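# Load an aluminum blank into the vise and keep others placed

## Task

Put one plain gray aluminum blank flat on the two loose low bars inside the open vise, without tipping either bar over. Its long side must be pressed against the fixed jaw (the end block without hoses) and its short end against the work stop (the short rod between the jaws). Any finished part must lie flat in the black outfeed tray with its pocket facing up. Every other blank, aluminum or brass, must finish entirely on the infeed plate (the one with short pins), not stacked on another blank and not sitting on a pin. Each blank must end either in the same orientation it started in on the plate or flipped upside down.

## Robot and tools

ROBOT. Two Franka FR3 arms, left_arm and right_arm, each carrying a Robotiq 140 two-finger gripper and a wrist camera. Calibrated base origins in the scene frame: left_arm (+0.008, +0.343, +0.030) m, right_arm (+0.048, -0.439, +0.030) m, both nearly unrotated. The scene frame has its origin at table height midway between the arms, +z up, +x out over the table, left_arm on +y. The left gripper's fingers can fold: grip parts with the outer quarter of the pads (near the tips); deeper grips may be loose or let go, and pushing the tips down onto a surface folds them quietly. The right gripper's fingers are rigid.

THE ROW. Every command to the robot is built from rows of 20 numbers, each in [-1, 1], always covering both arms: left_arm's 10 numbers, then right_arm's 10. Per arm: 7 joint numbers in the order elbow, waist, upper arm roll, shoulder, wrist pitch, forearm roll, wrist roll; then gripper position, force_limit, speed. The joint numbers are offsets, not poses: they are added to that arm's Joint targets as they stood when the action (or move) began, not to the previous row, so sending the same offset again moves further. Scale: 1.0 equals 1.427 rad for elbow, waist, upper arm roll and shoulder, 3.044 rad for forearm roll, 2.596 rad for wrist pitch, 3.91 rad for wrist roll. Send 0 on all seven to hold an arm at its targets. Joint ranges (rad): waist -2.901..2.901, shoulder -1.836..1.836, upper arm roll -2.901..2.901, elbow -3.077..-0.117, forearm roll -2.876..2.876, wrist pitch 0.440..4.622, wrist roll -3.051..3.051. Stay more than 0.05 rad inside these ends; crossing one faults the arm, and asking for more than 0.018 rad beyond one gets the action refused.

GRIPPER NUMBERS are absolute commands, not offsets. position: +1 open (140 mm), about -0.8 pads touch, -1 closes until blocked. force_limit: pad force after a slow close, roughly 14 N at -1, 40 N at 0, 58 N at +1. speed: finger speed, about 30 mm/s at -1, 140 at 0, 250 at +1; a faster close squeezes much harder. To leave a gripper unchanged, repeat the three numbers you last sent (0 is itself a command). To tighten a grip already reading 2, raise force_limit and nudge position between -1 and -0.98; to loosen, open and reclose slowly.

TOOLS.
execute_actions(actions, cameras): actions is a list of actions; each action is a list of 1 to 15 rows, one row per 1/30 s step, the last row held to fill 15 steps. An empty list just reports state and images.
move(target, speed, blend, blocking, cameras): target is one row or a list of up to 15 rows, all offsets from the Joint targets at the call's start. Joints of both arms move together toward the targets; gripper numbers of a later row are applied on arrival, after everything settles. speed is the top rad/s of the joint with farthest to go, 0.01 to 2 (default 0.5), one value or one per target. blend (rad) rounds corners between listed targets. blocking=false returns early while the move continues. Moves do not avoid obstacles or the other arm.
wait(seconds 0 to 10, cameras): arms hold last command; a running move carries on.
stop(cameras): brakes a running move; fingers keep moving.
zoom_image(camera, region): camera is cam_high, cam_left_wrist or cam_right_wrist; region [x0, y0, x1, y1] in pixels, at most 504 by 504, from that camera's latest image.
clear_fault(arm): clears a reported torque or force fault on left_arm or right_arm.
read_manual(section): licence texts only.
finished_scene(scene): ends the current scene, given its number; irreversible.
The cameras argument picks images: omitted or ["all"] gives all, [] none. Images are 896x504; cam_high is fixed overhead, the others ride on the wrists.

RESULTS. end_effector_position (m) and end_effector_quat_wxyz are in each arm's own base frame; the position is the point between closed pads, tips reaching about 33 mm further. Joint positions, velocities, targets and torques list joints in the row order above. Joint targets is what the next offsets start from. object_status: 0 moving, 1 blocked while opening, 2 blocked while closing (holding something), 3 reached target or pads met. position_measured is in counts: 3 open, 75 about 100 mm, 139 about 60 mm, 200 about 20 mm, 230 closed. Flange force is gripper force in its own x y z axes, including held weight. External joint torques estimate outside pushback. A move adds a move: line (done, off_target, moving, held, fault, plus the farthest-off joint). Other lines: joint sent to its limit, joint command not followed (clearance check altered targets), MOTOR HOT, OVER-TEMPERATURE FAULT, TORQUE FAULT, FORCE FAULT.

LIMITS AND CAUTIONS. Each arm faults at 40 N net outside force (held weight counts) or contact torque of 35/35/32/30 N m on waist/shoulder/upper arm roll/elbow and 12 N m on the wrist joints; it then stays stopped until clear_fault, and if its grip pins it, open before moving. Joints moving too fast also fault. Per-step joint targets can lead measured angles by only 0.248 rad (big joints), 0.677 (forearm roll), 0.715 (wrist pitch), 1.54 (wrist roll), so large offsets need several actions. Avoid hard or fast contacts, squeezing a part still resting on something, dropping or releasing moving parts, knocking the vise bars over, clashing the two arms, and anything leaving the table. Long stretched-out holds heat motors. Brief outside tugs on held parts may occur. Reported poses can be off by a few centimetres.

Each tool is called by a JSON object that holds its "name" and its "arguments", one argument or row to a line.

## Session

Scene 1 done. Starting scene 2: get the state and images.

{"name": "execute_actions", "arguments": {
  "actions": []
}}

Scene clock: 0.00 s.
left_arm: end_effector_position=(+0.2746, -0.1132, +0.3643) position_measured=3 object_status=3 end_effector_quat_wxyz=(+0.076, +0.784, -0.513, -0.341) | right_arm: end_effector_position=(+0.4580, +0.4983, +0.1243) position_measured=3 object_status=3 end_effector_quat_wxyz=(-0.143, +0.984, -0.098, +0.047)
Joint names: [elbow, waist, upper arm roll, shoulder, wrist pitch, forearm roll, wrist roll]
Joint positions: left_arm=[-1.879 -0.387 0.01 -0.113 1.052 -0.013 -0.793] | right_arm=[-2.044 0.792 0.011 0.291 2.612 0.198 -0.727]
Joint velocities: within noise
Joint torques (N m): no reading
External joint torques (N m): no reading
Flange force (N): no reading
Joint targets: left_arm=[-1.879 -0.387 0.010 -0.113 1.052 -0.013 -0.793] | right_arm=[-2.044 0.792 0.011 0.291 2.612 0.198 -0.727]
Tool commands: left_gripper/position=+1.0 left_gripper/force_limit=+1.0 left_gripper/speed=+1.0 right_gripper/position=+1.0 right_gripper/force_limit=+1.0 right_gripper/speed=+1.0
camera_calibration:
cam_left_wrist: T_world_to_cam=[[-0.751828, -0.46231, 0.470132, -0.0102087], [-0.0192608, 0.728107, 0.685192, -0.153849], [-0.659078, 0.506092, -0.556316, 0.583856], [0, 0, 0, 1]] pos_world=[0.374168, -0.188186, 0.435024]
cam_right_wrist: T_world_to_cam=[[-0.162425, -0.941056, -0.2967, 0.589701], [-0.96075, 0.0822969, 0.264928, 0.370218], [-0.224895, 0.328085, -0.917487, 0.189101], [0, 0, 0, 1]] pos_world=[0.493997, 0.462433, 0.25038]

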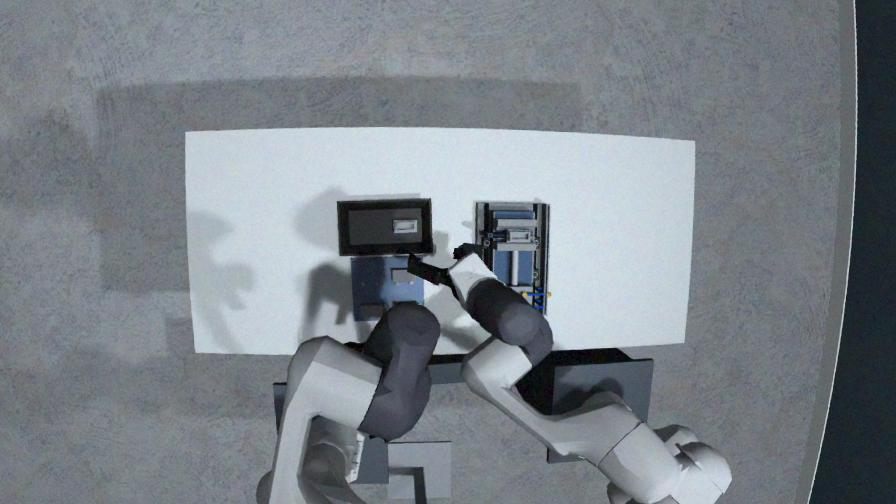

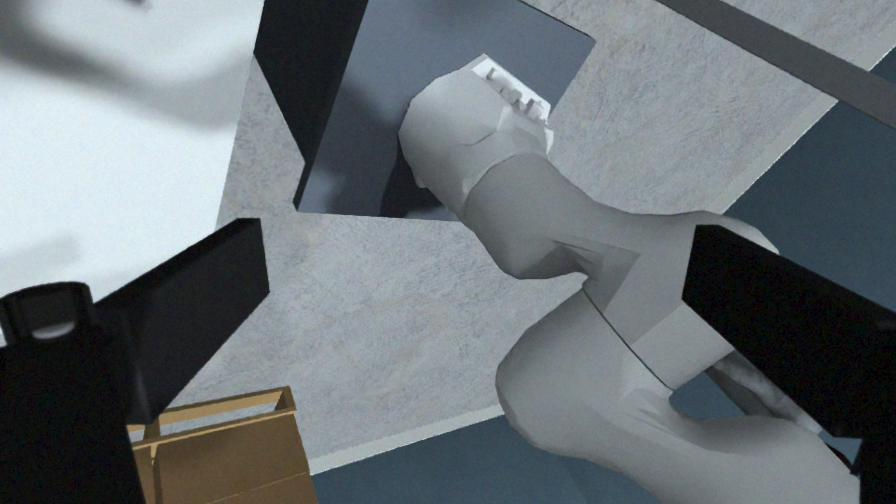

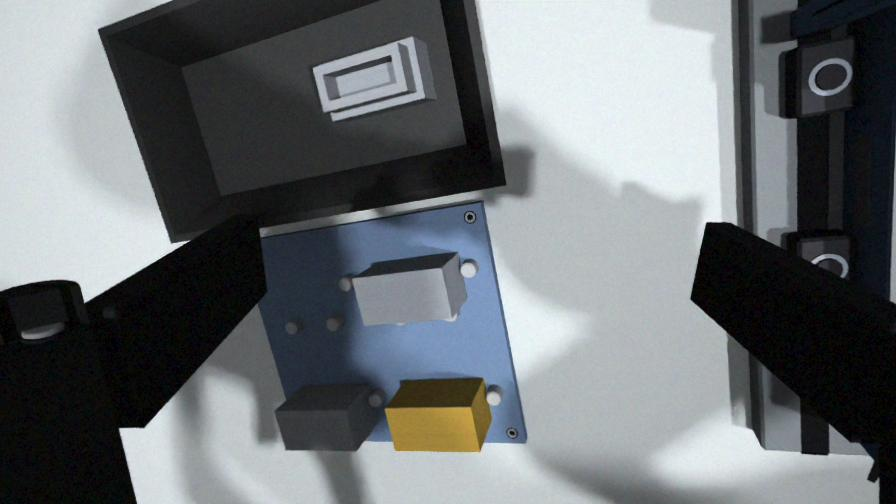

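{"name": "zoom_image", "arguments": {
  "camera": "cam_high",
  "region": [320, 180, 580, 340]
}}

{"name": "zoom_image", "arguments": {
  "camera": "cam_high",
  "region": [460, 190, 570, 260]
}}

{"name": "zoom_image", "arguments": {
  "camera": "cam_right_wrist",
  "region": [240, 190, 540, 470]
}}

Scaled by 1.938 from the camera's 896x504 image, which has a finer 1280x720 frame.

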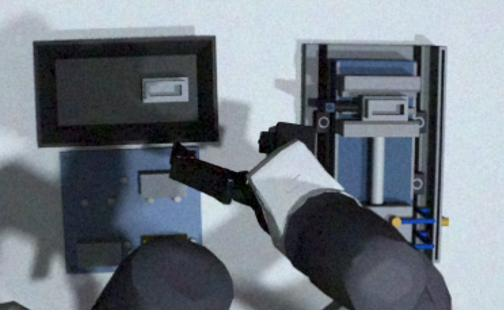

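Scaled by 4.582 from the camera's 896x504 image, which has a finer 1280x720 frame.

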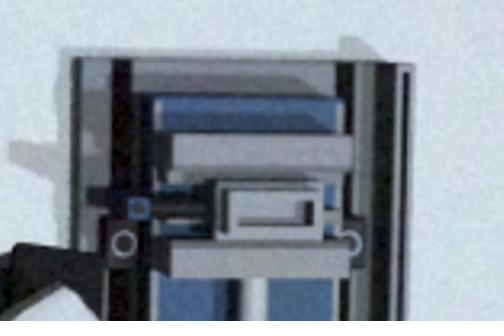

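Scaled by 1.680 from the camera's 896x504 image, which has a finer 1280x720 frame.

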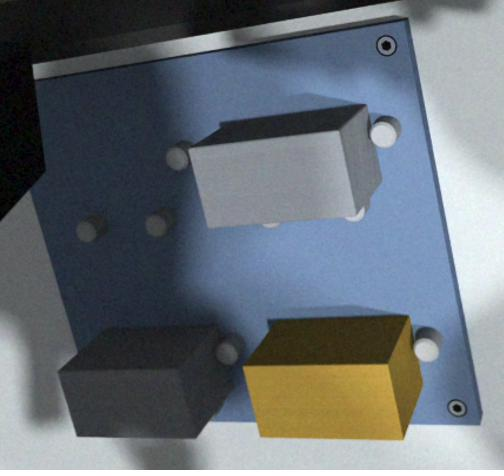

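{"name": "move", "arguments": {
  "target": [
    [0,0,0,0,0,0,0,-0.08,-0.5,0, -0.2391,0,-0.00771,-0.46659,-0.23175,-0.06505,0,-0.08,-0.5,0],
    [0.1762,-0.0742,-0.00245,0.18907,0.10334,0.00149,0.00926,-0.08,-0.5,0, -0.2391,-0.71899,-0.00771,-0.46659,-0.23175,-0.06505,0.12609,-0.08,-0.5,0],
    [0.50343,-0.21199,-0.007008,0.5402,0.29525,0.00427,0.02647,-0.08,-0.5,0, -0.2391,-0.71899,-0.00771,-0.46659,-0.23175,-0.06505,0.12609,-0.08,-0.5,0]
  ],
  "speed": [0.8,1.0,0.6],
  "blend": [0.1,0.1,0],
  "cameras": ["cam_left_wrist"]
}}

Scene clock: 55.83 s.
left_arm: end_effector_position=(+0.5668, -0.4715, +0.1983) position_measured=139 object_status=3 end_effector_quat_wxyz=(+0.003, +0.708, -0.706, -0.003) | right_arm: end_effector_position=(+0.4217, -0.1001, +0.2501) position_measured=139 object_status=3 end_effector_quat_wxyz=(-0.002, +0.708, -0.706, +0.001)
Joint names: [elbow, waist, upper arm roll, shoulder, wrist pitch, forearm roll, wrist roll]
Joint positions: left_arm=[-1.163 -0.691 -0.002 0.658 1.815 -0.004 -0.694] | right_arm=[-2.384 -0.232 -0.002 -0.373 2.015 0.002 -0.238]
Joint velocities: left_arm=[0.001 0.001 0 0 0.004 0.002 0.004] | right_arm=[within noise]
Joint torques (N m): left_arm=[25.31 0.72 1.34 -51.93 2.89 1.17 0.12] | right_arm=[25.8 -0.7 0.73 -19.4 2.33 0.49 0.11]
External joint torques (N m): left_arm=[0.57 0.78 0.87 0.06 0.28 0.42 0.12] | right_arm=[1.18 -0.68 1.05 -0.12 -0.29 -0.2 0.11]
Flange force (N): left_arm=[1.5 -3.8 -0.6] | right_arm=[-0.2 -3.0 -3.2]
Joint targets: left_arm=[-1.161 -0.689 0.000 0.657 1.819 0.000 -0.689] | right_arm=[-2.386 -0.234 0.000 -0.374 2.011 0.000 -0.234]
move: done; blend cut to 0 rad at target 1
camera_calibration:
cam_left_wrist: T_world_to_cam=[[-0.999961, -0.00247799, 0.0084365, 0.570961], [0.000522347, 0.941033, 0.338315, 0.38436], [-0.00877737, 0.338307, -0.940995, 0.494024], [0, 0, 0, 1]] pos_world=[0.575074, -0.527412, 0.330022]
Images, in order (width x height): cam_left_wrist 896x504.

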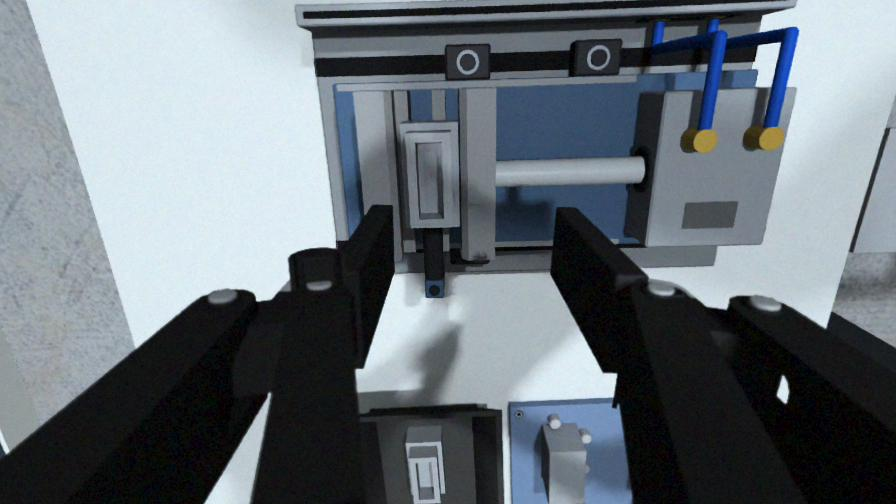

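{"name": "zoom_image", "arguments": {
  "camera": "cam_left_wrist",
  "region": [330, 75, 520, 305]
}}

Scaled by 2.191 from the camera's 896x504 image, which has a finer 1280x720 frame.

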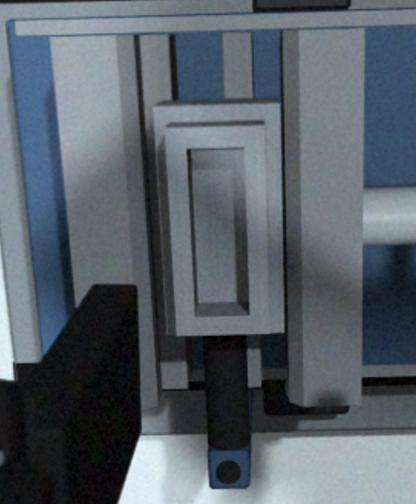

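{"name": "zoom_image", "arguments": {
  "camera": "cam_left_wrist",
  "region": [385, 80, 485, 180]
}}

{"name": "zoom_image", "arguments": {
  "camera": "cam_left_wrist",
  "region": [385, 170, 505, 290]
}}

Scaled by 5.040 from the camera's 896x504 image, which has a finer 1280x720 frame.

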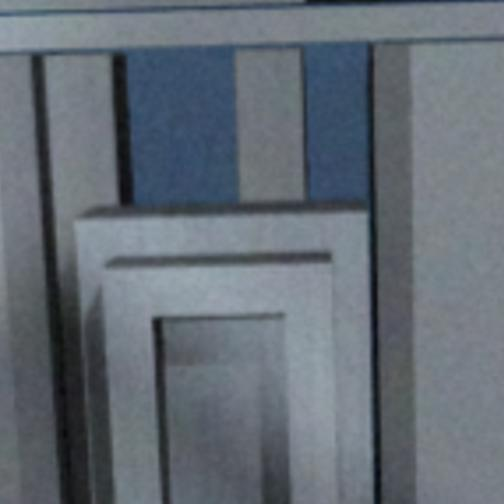

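Scaled by 4.200 from the camera's 896x504 image, which has a finer 1280x720 frame.

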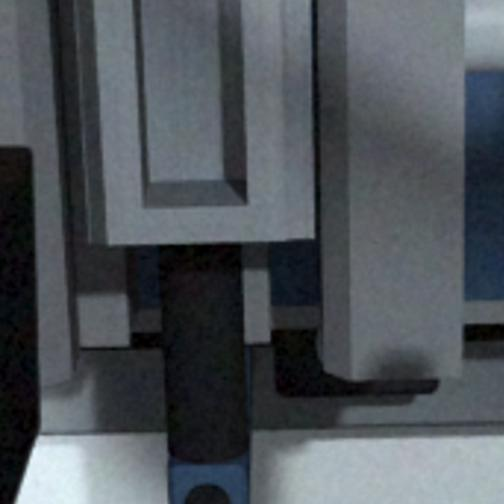

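{"name": "move", "arguments": {
  "target": [0.02518,0.00624,0,0.06797,0.02352,0,-0.00539,-0.08,-0.5,0, 0,0,0,0,0,0,0,-0.08,-0.5,0],
  "speed": 0.25,
  "cameras": ["cam_left_wrist"]
}}

Scene clock: 105.40 s.
left_arm: end_effector_position=(+0.5837, -0.4767, +0.1482) position_measured=139 object_status=3 end_effector_quat_wxyz=(+0.003, +0.715, -0.699, -0.003) | right_arm: end_effector_position=(+0.4216, -0.1001, +0.2500) position_measured=139 object_status=3 end_effector_quat_wxyz=(-0.002, +0.708, -0.706, +0.001)
Joint names: [elbow, waist, upper arm roll, shoulder, wrist pitch, forearm roll, wrist roll]
Joint positions: left_arm=[-1.127 -0.682 -0.002 0.756 1.876 -0.004 -0.706] | right_arm=[-2.384 -0.232 -0.002 -0.373 2.015 0.002 -0.238]
Joint velocities: left_arm=[0.001 -0.001 0.001 -0.002 0.004 -0.001 -0.005] | right_arm=[within noise]
Joint torques (N m): left_arm=[25.27 0.87 1.35 -54.03 2.89 1.08 -0.23] | right_arm=[25.91 -0.78 0.63 -19.23 2.37 0.5 0.1]
External joint torques (N m): left_arm=[0.51 0.75 0.71 0.09 0.28 0.33 -0.23] | right_arm=[1.35 -0.81 0.89 -0.06 -0.24 -0.19 0.1]
Flange force (N): left_arm=[2.0 -3.3 -0.2] | right_arm=[0.3 -3.6 -3.3]
Joint targets: left_arm=[-1.125 -0.680 0.000 0.754 1.880 0.000 -0.710] | right_arm=[-2.386 -0.234 0.000 -0.374 2.011 0.000 -0.234]
move: done
camera_calibration:
cam_left_wrist: T_world_to_cam=[[-0.999702, -0.022905, 0.0084988, 0.578356], [-0.0186736, 0.940702, 0.338721, 0.417248], [-0.0157532, 0.338461, -0.940849, 0.452944], [0, 0, 0, 1]] pos_world=[0.59311, -0.532563, 0.279905]
Images, in order (width x height): cam_left_wrist 896x504.

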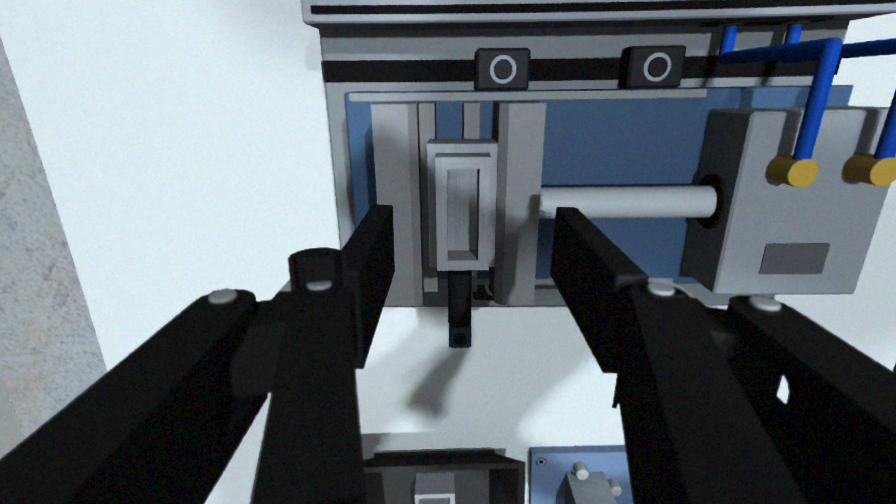

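{"name": "zoom_image", "arguments": {
  "camera": "cam_left_wrist",
  "region": [400, 120, 520, 200]
}}

{"name": "zoom_image", "arguments": {
  "camera": "cam_left_wrist",
  "region": [400, 210, 520, 290]
}}

Scaled by 4.200 from the camera's 896x504 image, which has a finer 1280x720 frame.

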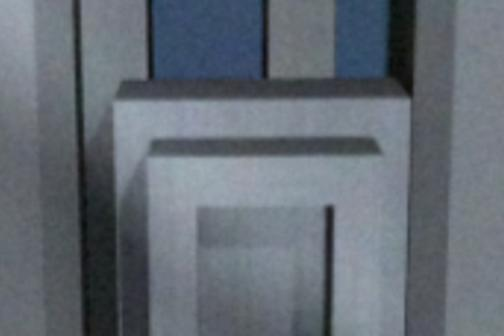

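Scaled by 4.200 from the camera's 896x504 image, which has a finer 1280x720 frame.

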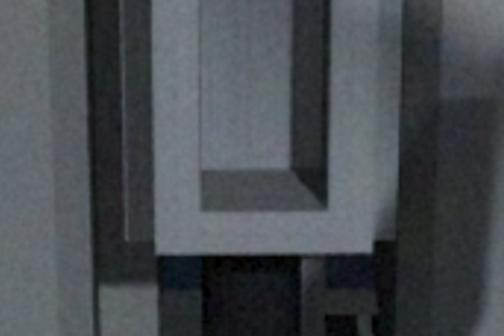

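{"name": "execute_actions", "arguments": {
  "actions": [],
  "cameras": ["cam_left_wrist"]
}}

Scene clock: 139.73 s.
left_arm: end_effector_position=(+0.5841, -0.4770, +0.1485) position_measured=139 object_status=3 end_effector_quat_wxyz=(+0.003, +0.716, -0.698, -0.002) | right_arm: end_effector_position=(+0.4216, -0.1001, +0.2500) position_measured=139 object_status=3 end_effector_quat_wxyz=(-0.002, +0.708, -0.706, +0.001)
Joint names: [elbow, waist, upper arm roll, shoulder, wrist pitch, forearm roll, wrist roll]
Joint positions: left_arm=[-1.127 -0.682 -0.002 0.756 1.878 -0.004 -0.707] | right_arm=[-2.384 -0.232 -0.002 -0.373 2.015 0.002 -0.238]
Joint velocities: within noise
Joint torques (N m): left_arm=[25.15 0.82 1.4 -54 2.92 1.06 -0.17] | right_arm=[25.99 -0.73 0.66 -19.28 2.38 0.51 0.08]
External joint torques (N m): left_arm=[0.4 0.94 0.89 0.09 0.31 0.33 -0.17] | right_arm=[1.41 -0.74 0.95 -0.07 -0.23 -0.18 0.08]
Flange force (N): left_arm=[1.0 -2.8 0.0] | right_arm=[0.2 -3.8 -3.4]
Joint targets: left_arm=[-1.125 -0.680 0.000 0.754 1.880 0.000 -0.710] | right_arm=[-2.386 -0.234 0.000 -0.374 2.011 0.000 -0.234]
Tool commands: left_gripper/position=-0.08 left_gripper/force_limit=-0.5 left_gripper/speed=+0.0 right_gripper/position=-0.08 right_gripper/force_limit=-0.5 right_gripper/speed=+0.0
camera_calibration:
cam_left_wrist: T_world_to_cam=[[-0.999676, -0.024315, 0.00748629, 0.578149], [-0.0203549, 0.940927, 0.337998, 0.418611], [-0.0152625, 0.337736, -0.941117, 0.452645], [0, 0, 0, 1]] pos_world=[0.593391, -0.532699, 0.280175]
Images, in order (width x height): cam_left_wrist 896x504.

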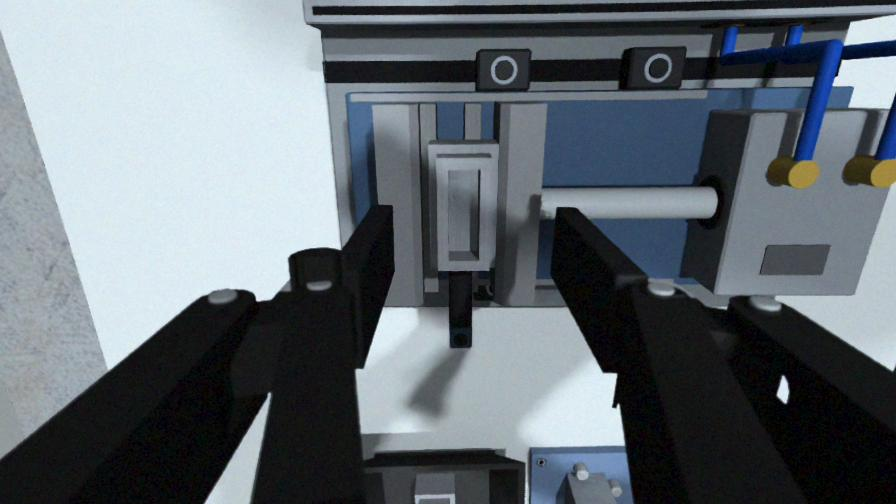

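{"name": "move", "arguments": {
  "target": [
    [0.0, 0.003083, 0.0, 0.0, 0.0, 0.0, -0.000435, -0.08, -0.5, 0.0, 0.0, 0.0, 0.0, 0.0, 0.0, 0.0, 0.0, -0.08, -0.5, 0.0],
    [-0.037274, 0.003083, 0.0, 0.018262, 0.030516, 0.0, -0.000435, -0.08, -0.5, 0.0, 0.0, 0.0, 0.0, 0.0, 0.0, 0.0, 0.0, -0.08, -0.5, 0.0]
  ],
  "speed": [0.05, 0.08],
  "cameras": ["cam_left_wrist"]
}}

Scene clock: 197.93 s.
left_arm: end_effector_position=(+0.5868, -0.4751, +0.1126) position_measured=139 object_status=3 end_effector_quat_wxyz=(+0.002, +0.718, -0.696, -0.001) | right_arm: end_effector_position=(+0.4215, -0.1000, +0.2500) position_measured=139 object_status=3 end_effector_quat_wxyz=(-0.002, +0.708, -0.706, +0.001)
Joint names: [elbow, waist, upper arm roll, shoulder, wrist pitch, forearm roll, wrist roll]
Joint positions: left_arm=[-1.178 -0.678 -0.002 0.78 1.956 -0.004 -0.709] | right_arm=[-2.384 -0.232 -0.002 -0.373 2.015 0.002 -0.238]
Joint velocities: left_arm=[0 0 0 0 0.005 -0.001 0] | right_arm=[within noise]
Joint torques (N m): left_arm=[24.54 0.93 1.37 -54.38 2.96 1.02 -0.18] | right_arm=[25.96 -0.58 0.57 -19.29 2.4 0.52 0.13]
External joint torques (N m): left_arm=[-0.08 1.03 0.84 0.08 0.35 0.3 -0.18] | right_arm=[1.27 -0.57 0.88 0.04 -0.22 -0.17 0.13]
Flange force (N): left_arm=[-1.8 0.4 0.8] | right_arm=[0.0 -3.8 -3.0]
Joint targets: left_arm=[-1.179 -0.676 0.000 0.780 1.959 0.000 -0.712] | right_arm=[-2.386 -0.234 0.000 -0.374 2.011 0.000 -0.234]
move: done
camera_calibration:
cam_left_wrist: T_world_to_cam=[[-0.999521, -0.0304862, 0.0053152, 0.578469], [-0.0269222, 0.941327, 0.336421, 0.433185], [-0.0152595, 0.336117, -0.941697, 0.417587], [0, 0, 0, 1]] pos_world=[0.596226, -0.530492, 0.244433]
Images, in order (width x height): cam_left_wrist 896x504.

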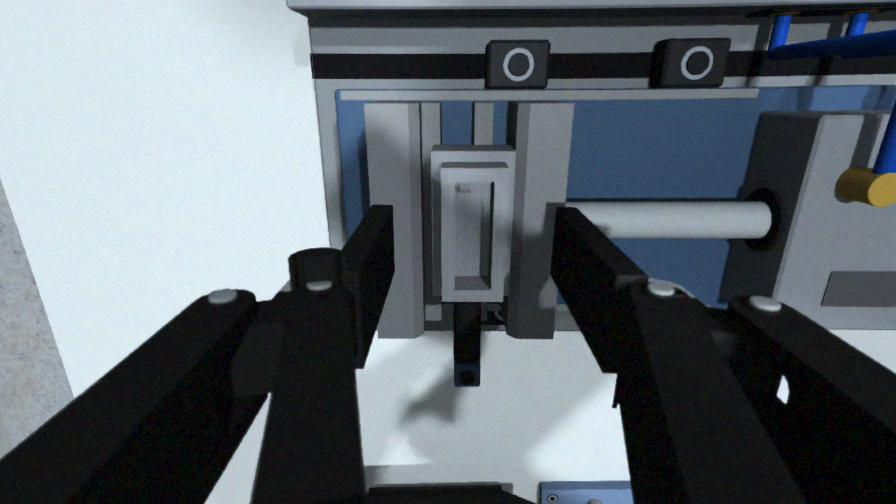

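{"name": "zoom_image", "arguments": {
  "camera": "cam_left_wrist",
  "region": [380, 132, 580, 244]
}}

{"name": "zoom_image", "arguments": {
  "camera": "cam_left_wrist",
  "region": [380, 220, 580, 332]
}}

Scaled by 2.520 from the camera's 896x504 image, which has a finer 1280x720 frame.

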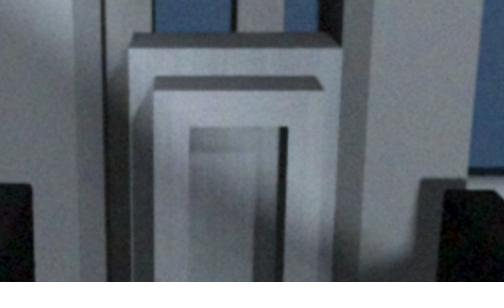

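Scaled by 2.520 from the camera's 896x504 image, which has a finer 1280x720 frame.

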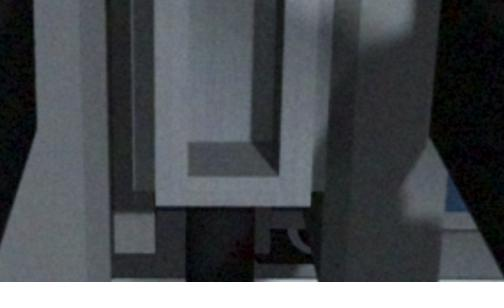

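{"name": "move", "arguments": {
  "target": [0.0, 0.0, 0.0, 0.0, 0.0, 0.0, 0.0, -0.6, -1.0, -1.0, 0.0, 0.0, 0.0, 0.0, 0.0, 0.0, 0.0, -0.08, -0.5, 0.0],
  "cameras": ["cam_left_wrist"]
}}

Scene clock: 235.80 s.
left_arm: end_effector_position=(+0.5871, -0.4752, +0.1127) position_measured=195 object_status=0 end_effector_quat_wxyz=(+0.002, +0.718, -0.696, +0.000) | right_arm: end_effector_position=(+0.4215, -0.1000, +0.2499) position_measured=139 object_status=3 end_effector_quat_wxyz=(-0.002, +0.708, -0.706, +0.001)
Joint names: [elbow, waist, upper arm roll, shoulder, wrist pitch, forearm roll, wrist roll]
Joint positions: left_arm=[-1.178 -0.678 -0.002 0.78 1.957 -0.003 -0.709] | right_arm=[-2.384 -0.232 -0.002 -0.373 2.014 0.002 -0.238]
Joint velocities: within noise
Joint torques (N m): left_arm=[23.91 0.91 1.37 -52.8 2.91 1.03 -0.19] | right_arm=[26.01 -0.65 0.5 -19.27 2.39 0.5 0.13]
External joint torques (N m): left_arm=[-0.66 1.17 0.94 1.52 0.29 0.32 -0.19] | right_arm=[1.31 -0.74 0.7 0.12 -0.23 -0.19 0.13]
Flange force (N): left_arm=[-0.4 -1.5 2.6] | right_arm=[0.5 -4.0 -3.1]
Joint targets: left_arm=[-1.179 -0.676 0.000 0.780 1.959 0.000 -0.712] | right_arm=[-2.386 -0.234 0.000 -0.374 2.011 0.000 -0.234]
move: done
camera_calibration:
cam_left_wrist: T_world_to_cam=[[-0.999521, -0.0306038, 0.00450165, 0.578761], [-0.0273157, 0.941529, 0.335821, 0.433739], [-0.0145158, 0.335538, -0.941915, 0.417016], [0, 0, 0, 1]] pos_world=[0.596386, -0.53059, 0.244529]
Images, in order (width x height): cam_left_wrist 896x504.

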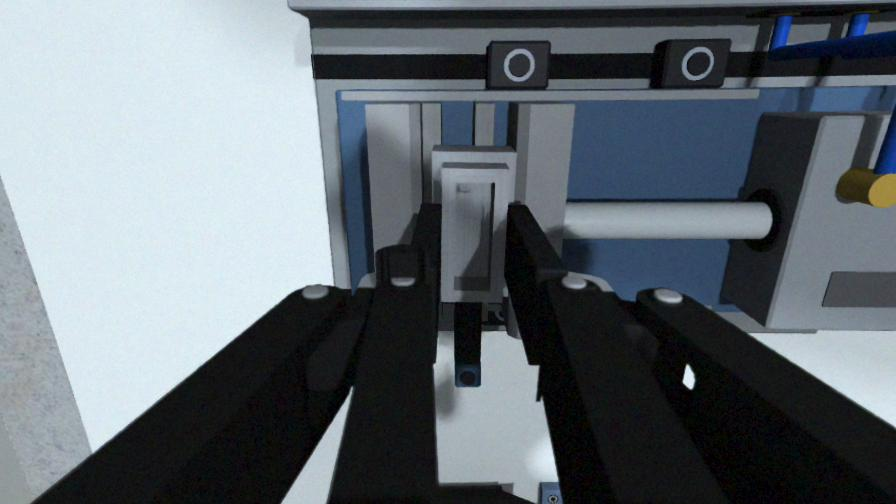

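{"name": "execute_actions", "arguments": {
  "actions": [],
  "cameras": ["cam_left_wrist"]
}}

{"name": "zoom_image", "arguments": {
  "camera": "cam_left_wrist",
  "region": [400, 140, 560, 230]
}}

Scene clock: 238.50 s.
left_arm: end_effector_position=(+0.5871, -0.4752, +0.1127) position_measured=195 object_status=2 end_effector_quat_wxyz=(+0.002, +0.718, -0.696, +0.000) | right_arm: end_effector_position=(+0.4215, -0.1000, +0.2499) position_measured=139 object_status=3 end_effector_quat_wxyz=(-0.002, +0.708, -0.706, +0.001)
Joint names: [elbow, waist, upper arm roll, shoulder, wrist pitch, forearm roll, wrist roll]
Joint positions: left_arm=[-1.178 -0.678 -0.002 0.78 1.957 -0.003 -0.709] | right_arm=[-2.384 -0.233 -0.002 -0.373 2.014 0.002 -0.238]
Joint velocities: within noise
Joint torques (N m): left_arm=[24.03 0.91 1.35 -52.77 2.89 1.02 -0.2] | right_arm=[26.05 -0.69 0.62 -19.22 2.39 0.5 0.09]
External joint torques (N m): left_arm=[-0.58 0.6 0.57 1.64 0.27 0.29 -0.2] | right_arm=[1.38 -0.66 0.96 0.07 -0.24 -0.19 0.1]
Flange force (N): left_arm=[0.9 -1.9 2.6] | right_arm=[0.2 -4.2 -3.3]
Joint targets: left_arm=[-1.179 -0.676 0.000 0.780 1.959 0.000 -0.712] | right_arm=[-2.386 -0.234 0.000 -0.374 2.011 0.000 -0.234]
Tool commands: left_gripper/position=-0.6 left_gripper/force_limit=-1.0 left_gripper/speed=-1.0 right_gripper/position=-0.08 right_gripper/force_limit=-0.5 right_gripper/speed=+0.0
camera_calibration:
cam_left_wrist: T_world_to_cam=[[-0.999522, -0.0306008, 0.00449468, 0.578766], [-0.0273152, 0.941528, 0.335825, 0.433737], [-0.0145084, 0.335541, -0.941914, 0.417014], [0, 0, 0, 1]] pos_world=[0.596386, -0.53059, 0.24453]
Images, in order (width x height): cam_left_wrist 896x504.

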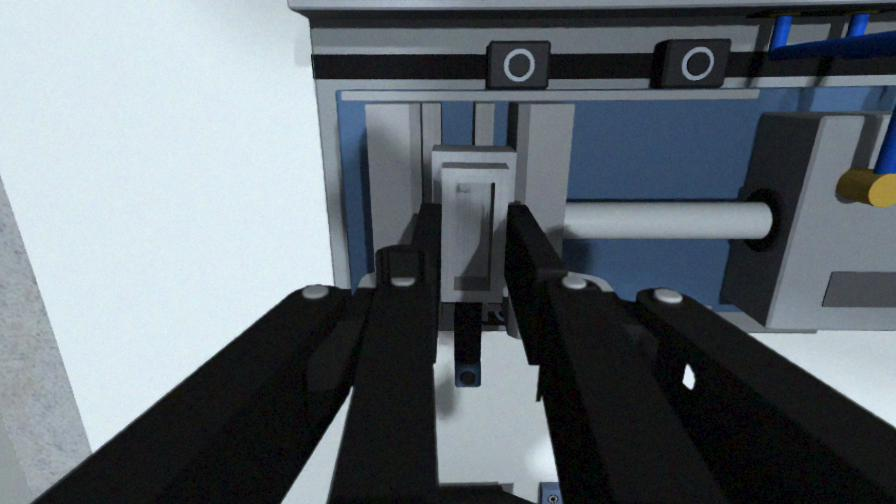

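Scaled by 3.150 from the camera's 896x504 image, which has a finer 1280x720 frame.

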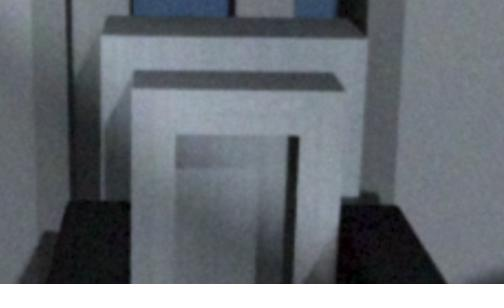

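{"name": "move", "arguments": {
  "target": [
    [0.0, 0.0, 0.0, 0.0, 0.0, 0.0, 0.0, -1.0, -0.05, -1.0, 0.0, 0.0, 0.0, 0.0, 0.0, 0.0, 0.0, -0.08, -0.5, 0.0],
    [0.011437, 0.0, 0.0, -0.007032, -0.010152, 0.0, 0.0, -1.0, -0.05, -1.0, 0.0, 0.0, 0.0, 0.0, 0.0, 0.0, 0.0, -0.08, -0.5, 0.0],
    [0.038316, 0.0, 0.0, -0.017577, -0.030724, 0.0, 0.0, -1.0, -0.05, -1.0, 0.0, 0.0, 0.0, 0.0, 0.0, 0.0, 0.0, -0.08, -0.5, 0.0]
  ],
  "speed": [0.05, 0.03, 0.08],
  "blend": [0, 0.01, 0],
  "cameras": ["cam_left_wrist"]
}}

Scene clock: 285.13 s.
left_arm: end_effector_position=(+0.5869, -0.4751, +0.1468) position_measured=195 object_status=2 end_effector_quat_wxyz=(+0.002, +0.718, -0.696, -0.001) | right_arm: end_effector_position=(+0.4214, -0.1000, +0.2499) position_measured=139 object_status=3 end_effector_quat_wxyz=(-0.002, +0.708, -0.706, +0.001)
Joint names: [elbow, waist, upper arm roll, shoulder, wrist pitch, forearm roll, wrist roll]
Joint positions: left_arm=[-1.126 -0.678 -0.002 0.758 1.882 -0.003 -0.709] | right_arm=[-2.384 -0.233 -0.002 -0.373 2.014 0.002 -0.238]
Joint velocities: left_arm=[0 0.001 0 0 -0.004 -0.001 0] | right_arm=[within noise]
Joint torques (N m): left_arm=[25.8 0.9 1.34 -55.12 2.73 1.04 -0.18] | right_arm=[26.11 -0.71 0.55 -19.31 2.43 0.5 0.08]
External joint torques (N m): left_arm=[1.13 1.03 0.84 -1.13 0.12 0.31 -0.18] | right_arm=[1.53 -0.76 0.79 -0.08 -0.18 -0.19 0.08]
Flange force (N): left_arm=[1.5 -3.4 -2.2] | right_arm=[0.5 -4.0 -3.5]
Joint targets: left_arm=[-1.124 -0.676 0.000 0.755 1.879 0.000 -0.712] | right_arm=[-2.386 -0.234 0.000 -0.374 2.011 0.000 -0.234]
move: done
camera_calibration:
cam_left_wrist: T_world_to_cam=[[-0.999521, -0.0303448, 0.00607598, 0.578268], [-0.0265227, 0.941114, 0.337047, 0.421254], [-0.0159458, 0.336724, -0.941468, 0.450467], [0, 0, 0, 1]] pos_world=[0.596347, -0.530584, 0.278604]
Images, in order (width x height): cam_left_wrist 896x504.

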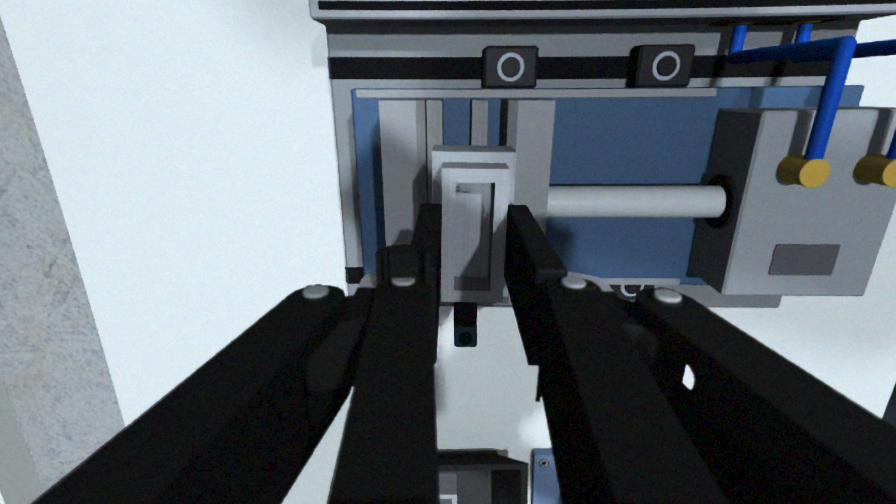

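{"name": "move", "arguments": {
  "target": [
    [0.077604, 0.0, 0.0, -0.006882, -0.046442, 0.0, 0.0, -1.0, -0.05, -1.0, 0.0, 0.0, 0.0, 0.0, 0.0, 0.0, 0.0, -0.08, -0.5, 0.0],
    [-0.489138, 0.334338, 0.0, -0.3697, 0.065654, 0.0, 0.131228, -1.0, -0.05, -1.0, 0.0, 0.0, 0.0, 0.0, 0.0, 0.0, 0.0, -0.08, -0.5, 0.0]
  ],
  "speed": [0.2, 0.5],
  "blend": [0.05, 0],
  "cameras": ["cam_left_wrist", "cam_high"]
}}

Scene clock: 295.33 s.
left_arm: end_effector_position=(+0.6048, -0.1221, +0.1974) position_measured=195 object_status=2 end_effector_quat_wxyz=(+0.003, +0.710, -0.704, -0.002) | right_arm: end_effector_position=(+0.4214, -0.1000, +0.2499) position_measured=139 object_status=3 end_effector_quat_wxyz=(-0.002, +0.708, -0.706, +0.001)
Joint names: [elbow, waist, upper arm roll, shoulder, wrist pitch, forearm roll, wrist roll]
Joint positions: left_arm=[-1.822 -0.199 0.001 0.232 2.046 -0.003 -0.204] | right_arm=[-2.384 -0.233 -0.002 -0.373 2.014 0.002 -0.238]
Joint velocities: left_arm=[0 -0.001 0.001 0 0 0.002 0.006] | right_arm=[within noise]
Joint torques (N m): left_arm=[24.67 0.56 0.6 -40.99 3.02 0.93 0.09] | right_arm=[26.09 -0.68 0.54 -19.27 2.43 0.5 0.07]
External joint torques (N m): left_arm=[0.46 0.46 0.31 -1.23 0.46 0.27 0.09] | right_arm=[1.42 -0.7 0.83 0.05 -0.19 -0.19 0.07]
Flange force (N): left_arm=[-1.2 2.1 -0.6] | right_arm=[0.4 -4.2 -3.2]
Joint targets: left_arm=[-1.822 -0.199 0.000 0.228 2.050 0.000 -0.199] | right_arm=[-2.386 -0.234 0.000 -0.374 2.011 0.000 -0.234]
move: done; blend cut to 0 rad at target 1
camera_calibration:
cam_left_wrist: T_world_to_cam=[[-0.999939, -0.00710147, 0.00843742, 0.609245], [-0.00383825, 0.941347, 0.337418, 0.0587016], [-0.0103387, 0.337365, -0.941317, 0.376134], [0, 0, 0, 1]] pos_world=[0.613322, -0.177826, 0.329114]
Images, in order (width x height): cam_high 896x504, cam_left_wrist 896x504.

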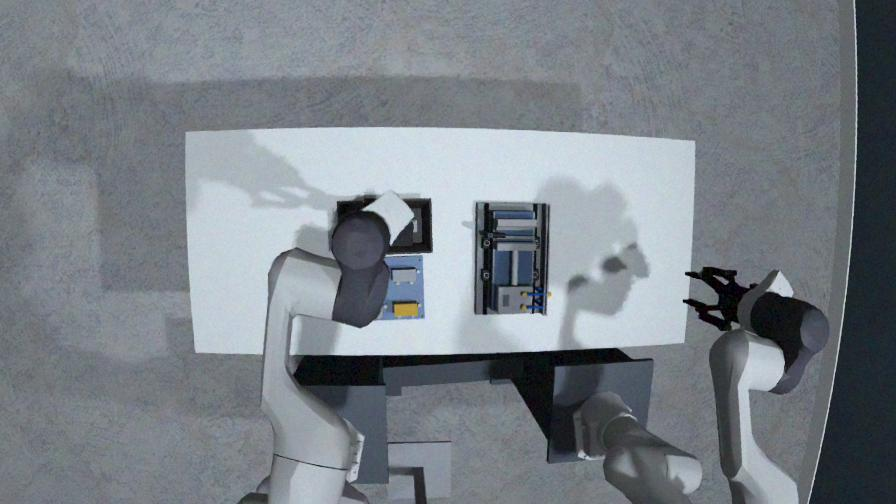

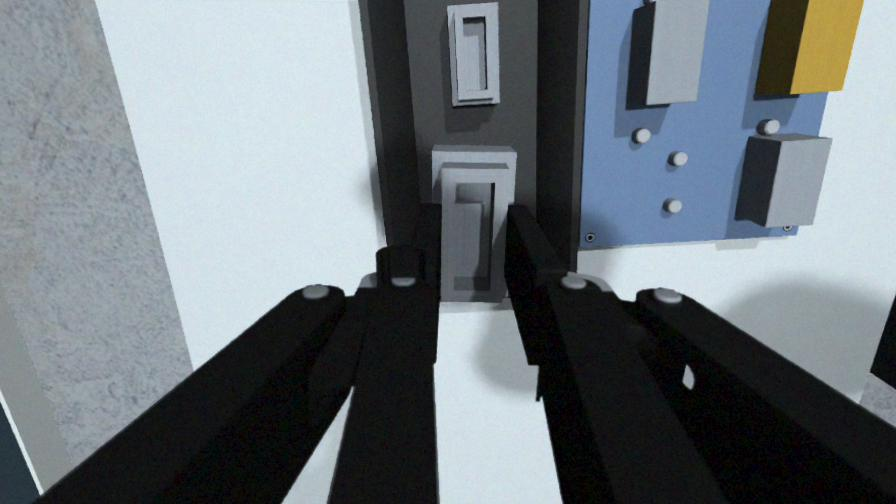

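{"name": "move", "arguments": {
  "target": [
    [-0.109362, 0.011303, 0.0, 0.057868, 0.091886, 0.0, 0.004125, -1.0, -0.05, -1.0, 0.0, 0.0, 0.0, 0.0, 0.0, 0.0, 0.0, -0.08, -0.5, 0.0],
    [-0.126819, 0.011303, 0.0, 0.120955, 0.13616, 0.0, 0.004125, -1.0, -0.05, -1.0, 0.0, 0.0, 0.0, 0.0, 0.0, 0.0, 0.0, -0.08, -0.5, 0.0]
  ],
  "speed": [0.3, 0.15],
  "blend": [0.02, 0],
  "cameras": ["cam_left_wrist"]
}}

Scene clock: 323.10 s.
left_arm: end_effector_position=(+0.5953, -0.1110, +0.0449) position_measured=195 object_status=2 end_effector_quat_wxyz=(+0.002, +0.709, -0.705, -0.001) | right_arm: end_effector_position=(+0.4214, -0.1000, +0.2499) position_measured=139 object_status=3 end_effector_quat_wxyz=(-0.002, +0.708, -0.706, +0.000)
Joint names: [elbow, waist, upper arm roll, shoulder, wrist pitch, forearm roll, wrist roll]
Joint positions: left_arm=[-2.003 -0.184 0.001 0.4 2.399 -0.003 -0.186] | right_arm=[-2.384 -0.233 -0.002 -0.373 2.014 0.002 -0.238]
Joint velocities: left_arm=[-0.001 0 0 0.001 0.004 -0.002 0.002] | right_arm=[within noise]
Joint torques (N m): left_arm=[21.75 0.89 0.88 -42.13 2.94 0.75 0.1] | right_arm=[26.01 -0.71 0.49 -19.31 2.43 0.5 0.07]
External joint torques (N m): left_arm=[0.4 0.94 0.57 -0.14 0.37 0.24 0.1] | right_arm=[1.47 -0.75 0.74 -0.21 -0.17 -0.19 0.07]
Flange force (N): left_arm=[-1.4 -1.0 0.4] | right_arm=[0.4 -3.5 -3.5]
Joint targets: left_arm=[-2.003 -0.183 0.000 0.400 2.403 0.000 -0.183] | right_arm=[-2.386 -0.234 0.000 -0.374 2.011 0.000 -0.234]
move: done; blend cut to 0 rad at target 1
camera_calibration:
cam_left_wrist: T_world_to_cam=[[-0.999981, -0.00410024, 0.00469424, 0.601613], [-0.00227575, 0.941344, 0.337441, 0.0988], [-0.00580248, 0.337424, -0.941335, 0.226089], [0, 0, 0, 1]] pos_world=[0.603138, -0.166826, 0.176662]
Images, in order (width x height): cam_left_wrist 896x504.

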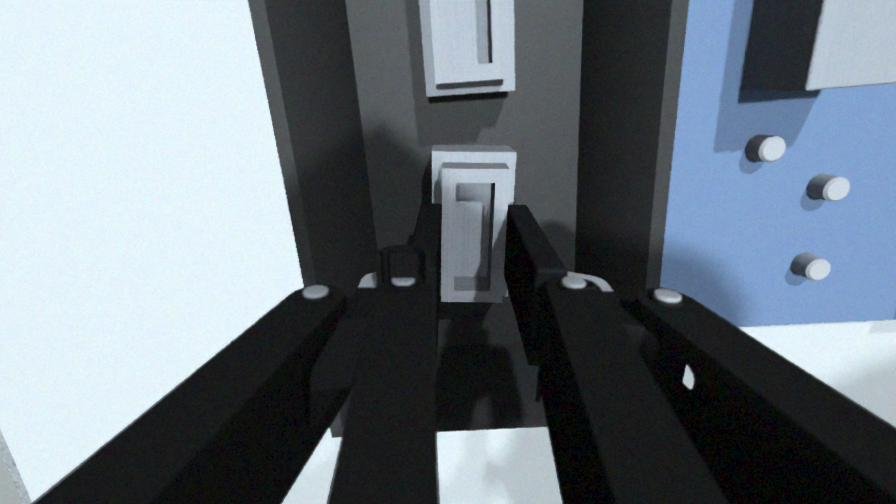

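{"name": "zoom_image", "arguments": {
  "camera": "cam_left_wrist",
  "region": [380, 0, 580, 112]
}}

{"name": "zoom_image", "arguments": {
  "camera": "cam_left_wrist",
  "region": [380, 112, 580, 224]
}}

Scaled by 2.520 from the camera's 896x504 image, which has a finer 1280x720 frame.

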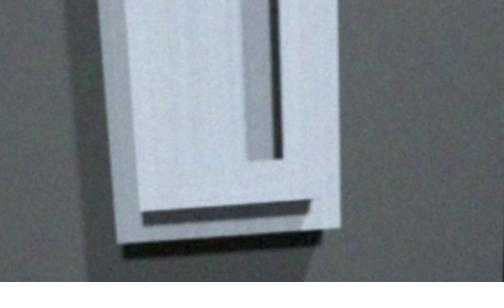

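Scaled by 2.520 from the camera's 896x504 image, which has a finer 1280x720 frame.

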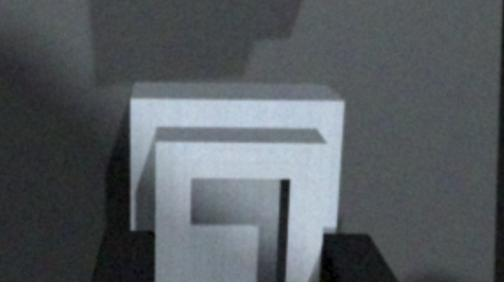

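{"name": "execute_actions", "arguments": {
  "actions": [
    [[-0.000418, 0.0, 0.0, 0.003798, 0.002318, 0.0, 0.0, -1.0, -0.05, -1.0, 0.0, 0.0, 0.0, 0.0, 0.0, 0.0, 0.0, -0.08, -0.5, 0.0]]
  ],
  "cameras": []
}}

Scene clock: 373.83 s.
left_arm: end_effector_position=(+0.5956, -0.1111, +0.0448) position_measured=195 object_status=2 end_effector_quat_wxyz=(+0.001, +0.709, -0.705, +0.000) | right_arm: end_effector_position=(+0.4214, -0.1000, +0.2499) position_measured=139 object_status=3 end_effector_quat_wxyz=(-0.002, +0.708, -0.706, +0.000)
Joint names: [elbow, waist, upper arm roll, shoulder, wrist pitch, forearm roll, wrist roll]
Joint positions: left_arm=[-2.003 -0.184 0.001 0.4 2.401 -0.003 -0.186] | right_arm=[-2.384 -0.233 -0.002 -0.373 2.014 0.002 -0.238]
Joint velocities: within noise
Joint torques (N m): left_arm=[21.08 0.87 0.95 -38.88 3.81 0.74 0.14] | right_arm=[26 -0.63 0.51 -19.13 2.42 0.52 0.05]
External joint torques (N m): left_arm=[-0.22 0.83 0.57 3.05 1.25 0.23 0.14] | right_arm=[1.36 -0.6 0.85 0.11 -0.2 -0.17 0.05]
Flange force (N): left_arm=[-0.5 -5.0 8.0] | right_arm=[0.4 -4.2 -3.1]
Joint targets: left_arm=[-2.003 -0.183 0.000 0.406 2.409 0.000 -0.183] | right_arm=[-2.386 -0.234 0.000 -0.374 2.011 0.000 -0.234]
Step readings (joint positions of left_arm | right_arm):
0: [-2.003 -0.184 0.001 0.400 2.400 -0.003 -0.186] | [-2.384 -0.233 -0.002 -0.373 2.014 0.002 -0.238]
1: [-2.003 -0.184 0.001 0.400 2.400 -0.003 -0.186] | [-2.384 -0.233 -0.002 -0.373 2.014 0.002 -0.238]
2: [-2.003 -0.184 0.001 0.400 2.401 -0.003 -0.186] | [-2.384 -0.233 -0.002 -0.373 2.014 0.002 -0.238]
4: [-2.003 -0.184 0.001 0.400 2.401 -0.003 -0.186] | [-2.384 -0.233 -0.002 -0.373 2.014 0.002 -0.238]
8: [-2.003 -0.184 0.001 0.400 2.401 -0.003 -0.186] | [-2.384 -0.233 -0.002 -0.373 2.014 0.002 -0.238]
15: [-2.003 -0.184 0.001 0.400 2.401 -0.003 -0.186] | [-2.384 -0.233 -0.002 -0.373 2.014 0.002 -0.238]
No camera images: "cameras" was empty.

{"name": "move", "arguments": {
  "target": [
    [0.000418, 0.0, 0.0, -0.003798, -0.002318, 0.0, 0.0, -1.0, -0.05, -1.0, 0.0, 0.0, 0.0, 0.0, 0.0, 0.0, 0.0, -0.08, -0.5, 0.0],
    [0.000418, 0.0, 0.0, -0.003798, -0.002318, 0.0, 0.0, -0.3, -0.5, -1.0, 0.0, 0.0, 0.0, 0.0, 0.0, 0.0, 0.0, -0.08, -0.5, 0.0],
    [0.009609, 0.0, 0.0, -0.045272, -0.030169, 0.0, 0.0, -0.3, -0.5, -1.0, 0.0, 0.0, 0.0, 0.0, 0.0, 0.0, 0.0, -0.08, -0.5, 0.0],
    [0.092425, 0.0, 0.0, -0.149698, -0.133094, 0.0, 0.0, -0.3, -0.5, -1.0, 0.0, 0.0, 0.0, 0.0, 0.0, 0.0, 0.0, -0.08, -0.5, 0.0]
  ],
  "speed": [0.05, 0.05, 0.08, 0.4],
  "blend": [0, 0, 0.02, 0],
  "cameras": ["cam_left_wrist"]
}}

Scene clock: 393.00 s.
left_arm: end_effector_position=(+0.5975, -0.1118, +0.2006) position_measured=167 object_status=3 end_effector_quat_wxyz=(+0.000, +0.708, -0.706, +0.002) | right_arm: end_effector_position=(+0.4214, -0.1000, +0.2499) position_measured=139 object_status=3 end_effector_quat_wxyz=(-0.002, +0.708, -0.706, +0.000)
Joint names: [elbow, waist, upper arm roll, shoulder, wrist pitch, forearm roll, wrist roll]
Joint positions: left_arm=[-1.871 -0.184 0.001 0.192 2.067 -0.003 -0.186] | right_arm=[-2.385 -0.233 -0.002 -0.373 2.014 0.002 -0.237]
Joint velocities: left_arm=[0 0 0 0 -0.004 0.001 0] | right_arm=[within noise]
Joint torques (N m): left_arm=[24.34 0.87 0.77 -38.37 2.61 0.89 0.1] | right_arm=[26.08 -0.7 0.51 -19.23 2.41 0.51 0.12]
External joint torques (N m): left_arm=[0.21 0.83 0.56 -0.07 0.02 0.23 0.1] | right_arm=[1.46 -0.74 0.76 0.05 -0.2 -0.18 0.12]
Flange force (N): left_arm=[-1.2 -0.9 -0.3] | right_arm=[0.5 -4.3 -3.3]
Joint targets: left_arm=[-1.871 -0.183 0.000 0.192 2.064 0.000 -0.183] | right_arm=[-2.386 -0.234 0.000 -0.374 2.011 0.000 -0.234]
move: done
camera_calibration:
cam_left_wrist: T_world_to_cam=[[-0.999992, -0.0031501, -0.00247835, 0.604615], [-0.00379887, 0.942071, 0.335392, 0.0483625], [0.00127826, 0.335399, -0.942075, 0.368614], [0, 0, 0, 1]] pos_world=[0.604322, -0.167289, 0.332541]
Images, in order (width x height): cam_left_wrist 896x504.

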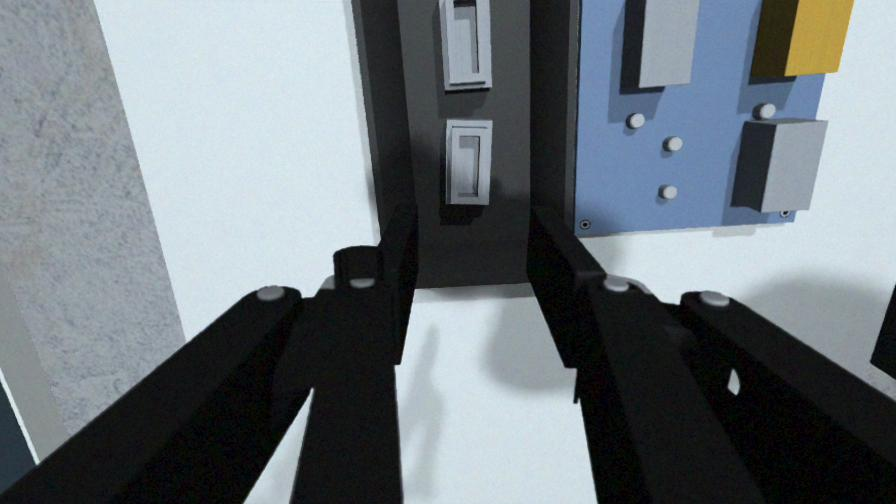

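{"name": "move", "arguments": {
  "target": [-0.471619, 0.408549, 0.0, -0.312544, 0.087057, 0.0, 0.14399, -0.3, -0.5, -1.0, 0.38783, 0.512074, 0.0, 0.389581, 0.001348, 0.0, 0.181619, -0.08, -0.5, 0.0],
  "speed": 0.6,
  "cameras": ["cam_right_wrist", "cam_high"]
}}

Scene clock: 412.67 s.
left_arm: end_effector_position=(+0.3970, +0.1669, +0.1491) position_measured=167 object_status=3 end_effector_quat_wxyz=(+0.003, +0.716, -0.698, +0.000) | right_arm: end_effector_position=(+0.5337, +0.2912, +0.2201) position_measured=139 object_status=3 end_effector_quat_wxyz=(+0.000, +0.717, -0.697, -0.001)
Joint names: [elbow, waist, upper arm roll, shoulder, wrist pitch, forearm roll, wrist roll]
Joint positions: left_arm=[-2.543 0.398 0.001 -0.251 2.287 -0.003 0.375] | right_arm=[-1.834 0.497 0.001 0.181 2.014 0.002 0.471]
Joint velocities: left_arm=[within noise] | right_arm=[0 0 0 0 0 0.002 0.005]
Joint torques (N m): left_arm=[22.3 0.96 0.29 -21.94 2.83 0.78 0] | right_arm=[26.23 -0.32 0.66 -37.7 2.47 0.52 0.01]
External joint torques (N m): left_arm=[-0.16 0.95 0.5 -0.5 0.32 0.23 0] | right_arm=[1.7 -0.37 0.46 0.83 -0.06 -0.16 0.01]
Flange force (N): left_arm=[-0.8 2.5 0.3] | right_arm=[-4.4 -8.6 -2.3]
Joint targets: left_arm=[-2.544 0.400 0.000 -0.254 2.290 0.000 0.380] | right_arm=[-1.832 0.497 0.000 0.182 2.014 0.000 0.476]
move: done
camera_calibration:
cam_right_wrist: T_world_to_cam=[[-0.998996, -0.0444061, -0.00589591, 0.556819], [-0.0436796, 0.936432, 0.348118, -0.32193], [-0.00993745, 0.348026, -0.937432, 0.245793], [0, 0, 0, 1]] pos_world=[0.544641, 0.240649, 0.345767]
Images, in order (width x height): cam_high 896x504, cam_right_wrist 896x504.

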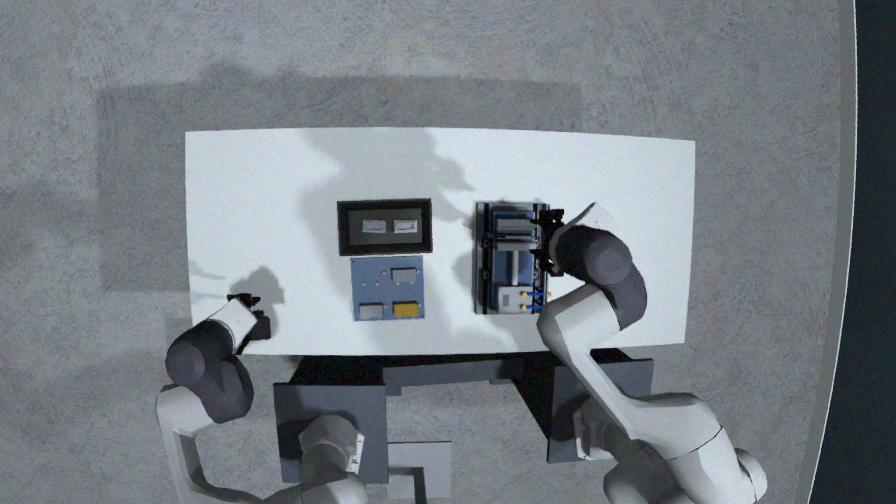

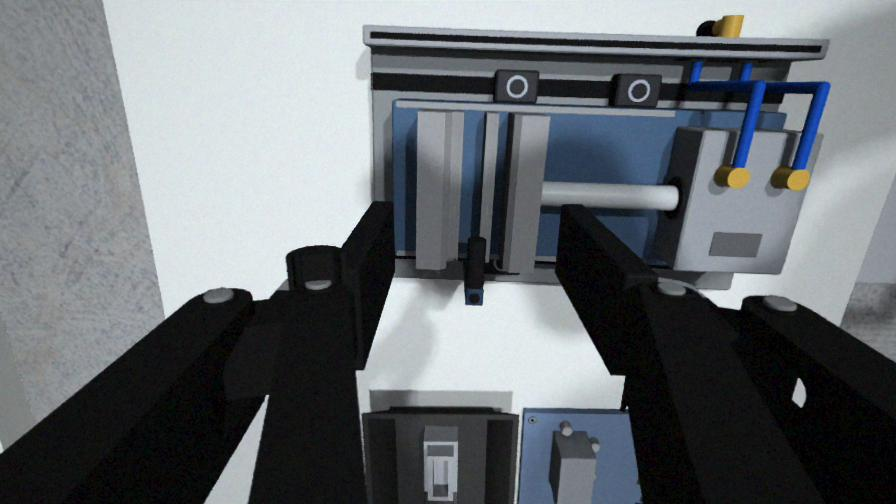

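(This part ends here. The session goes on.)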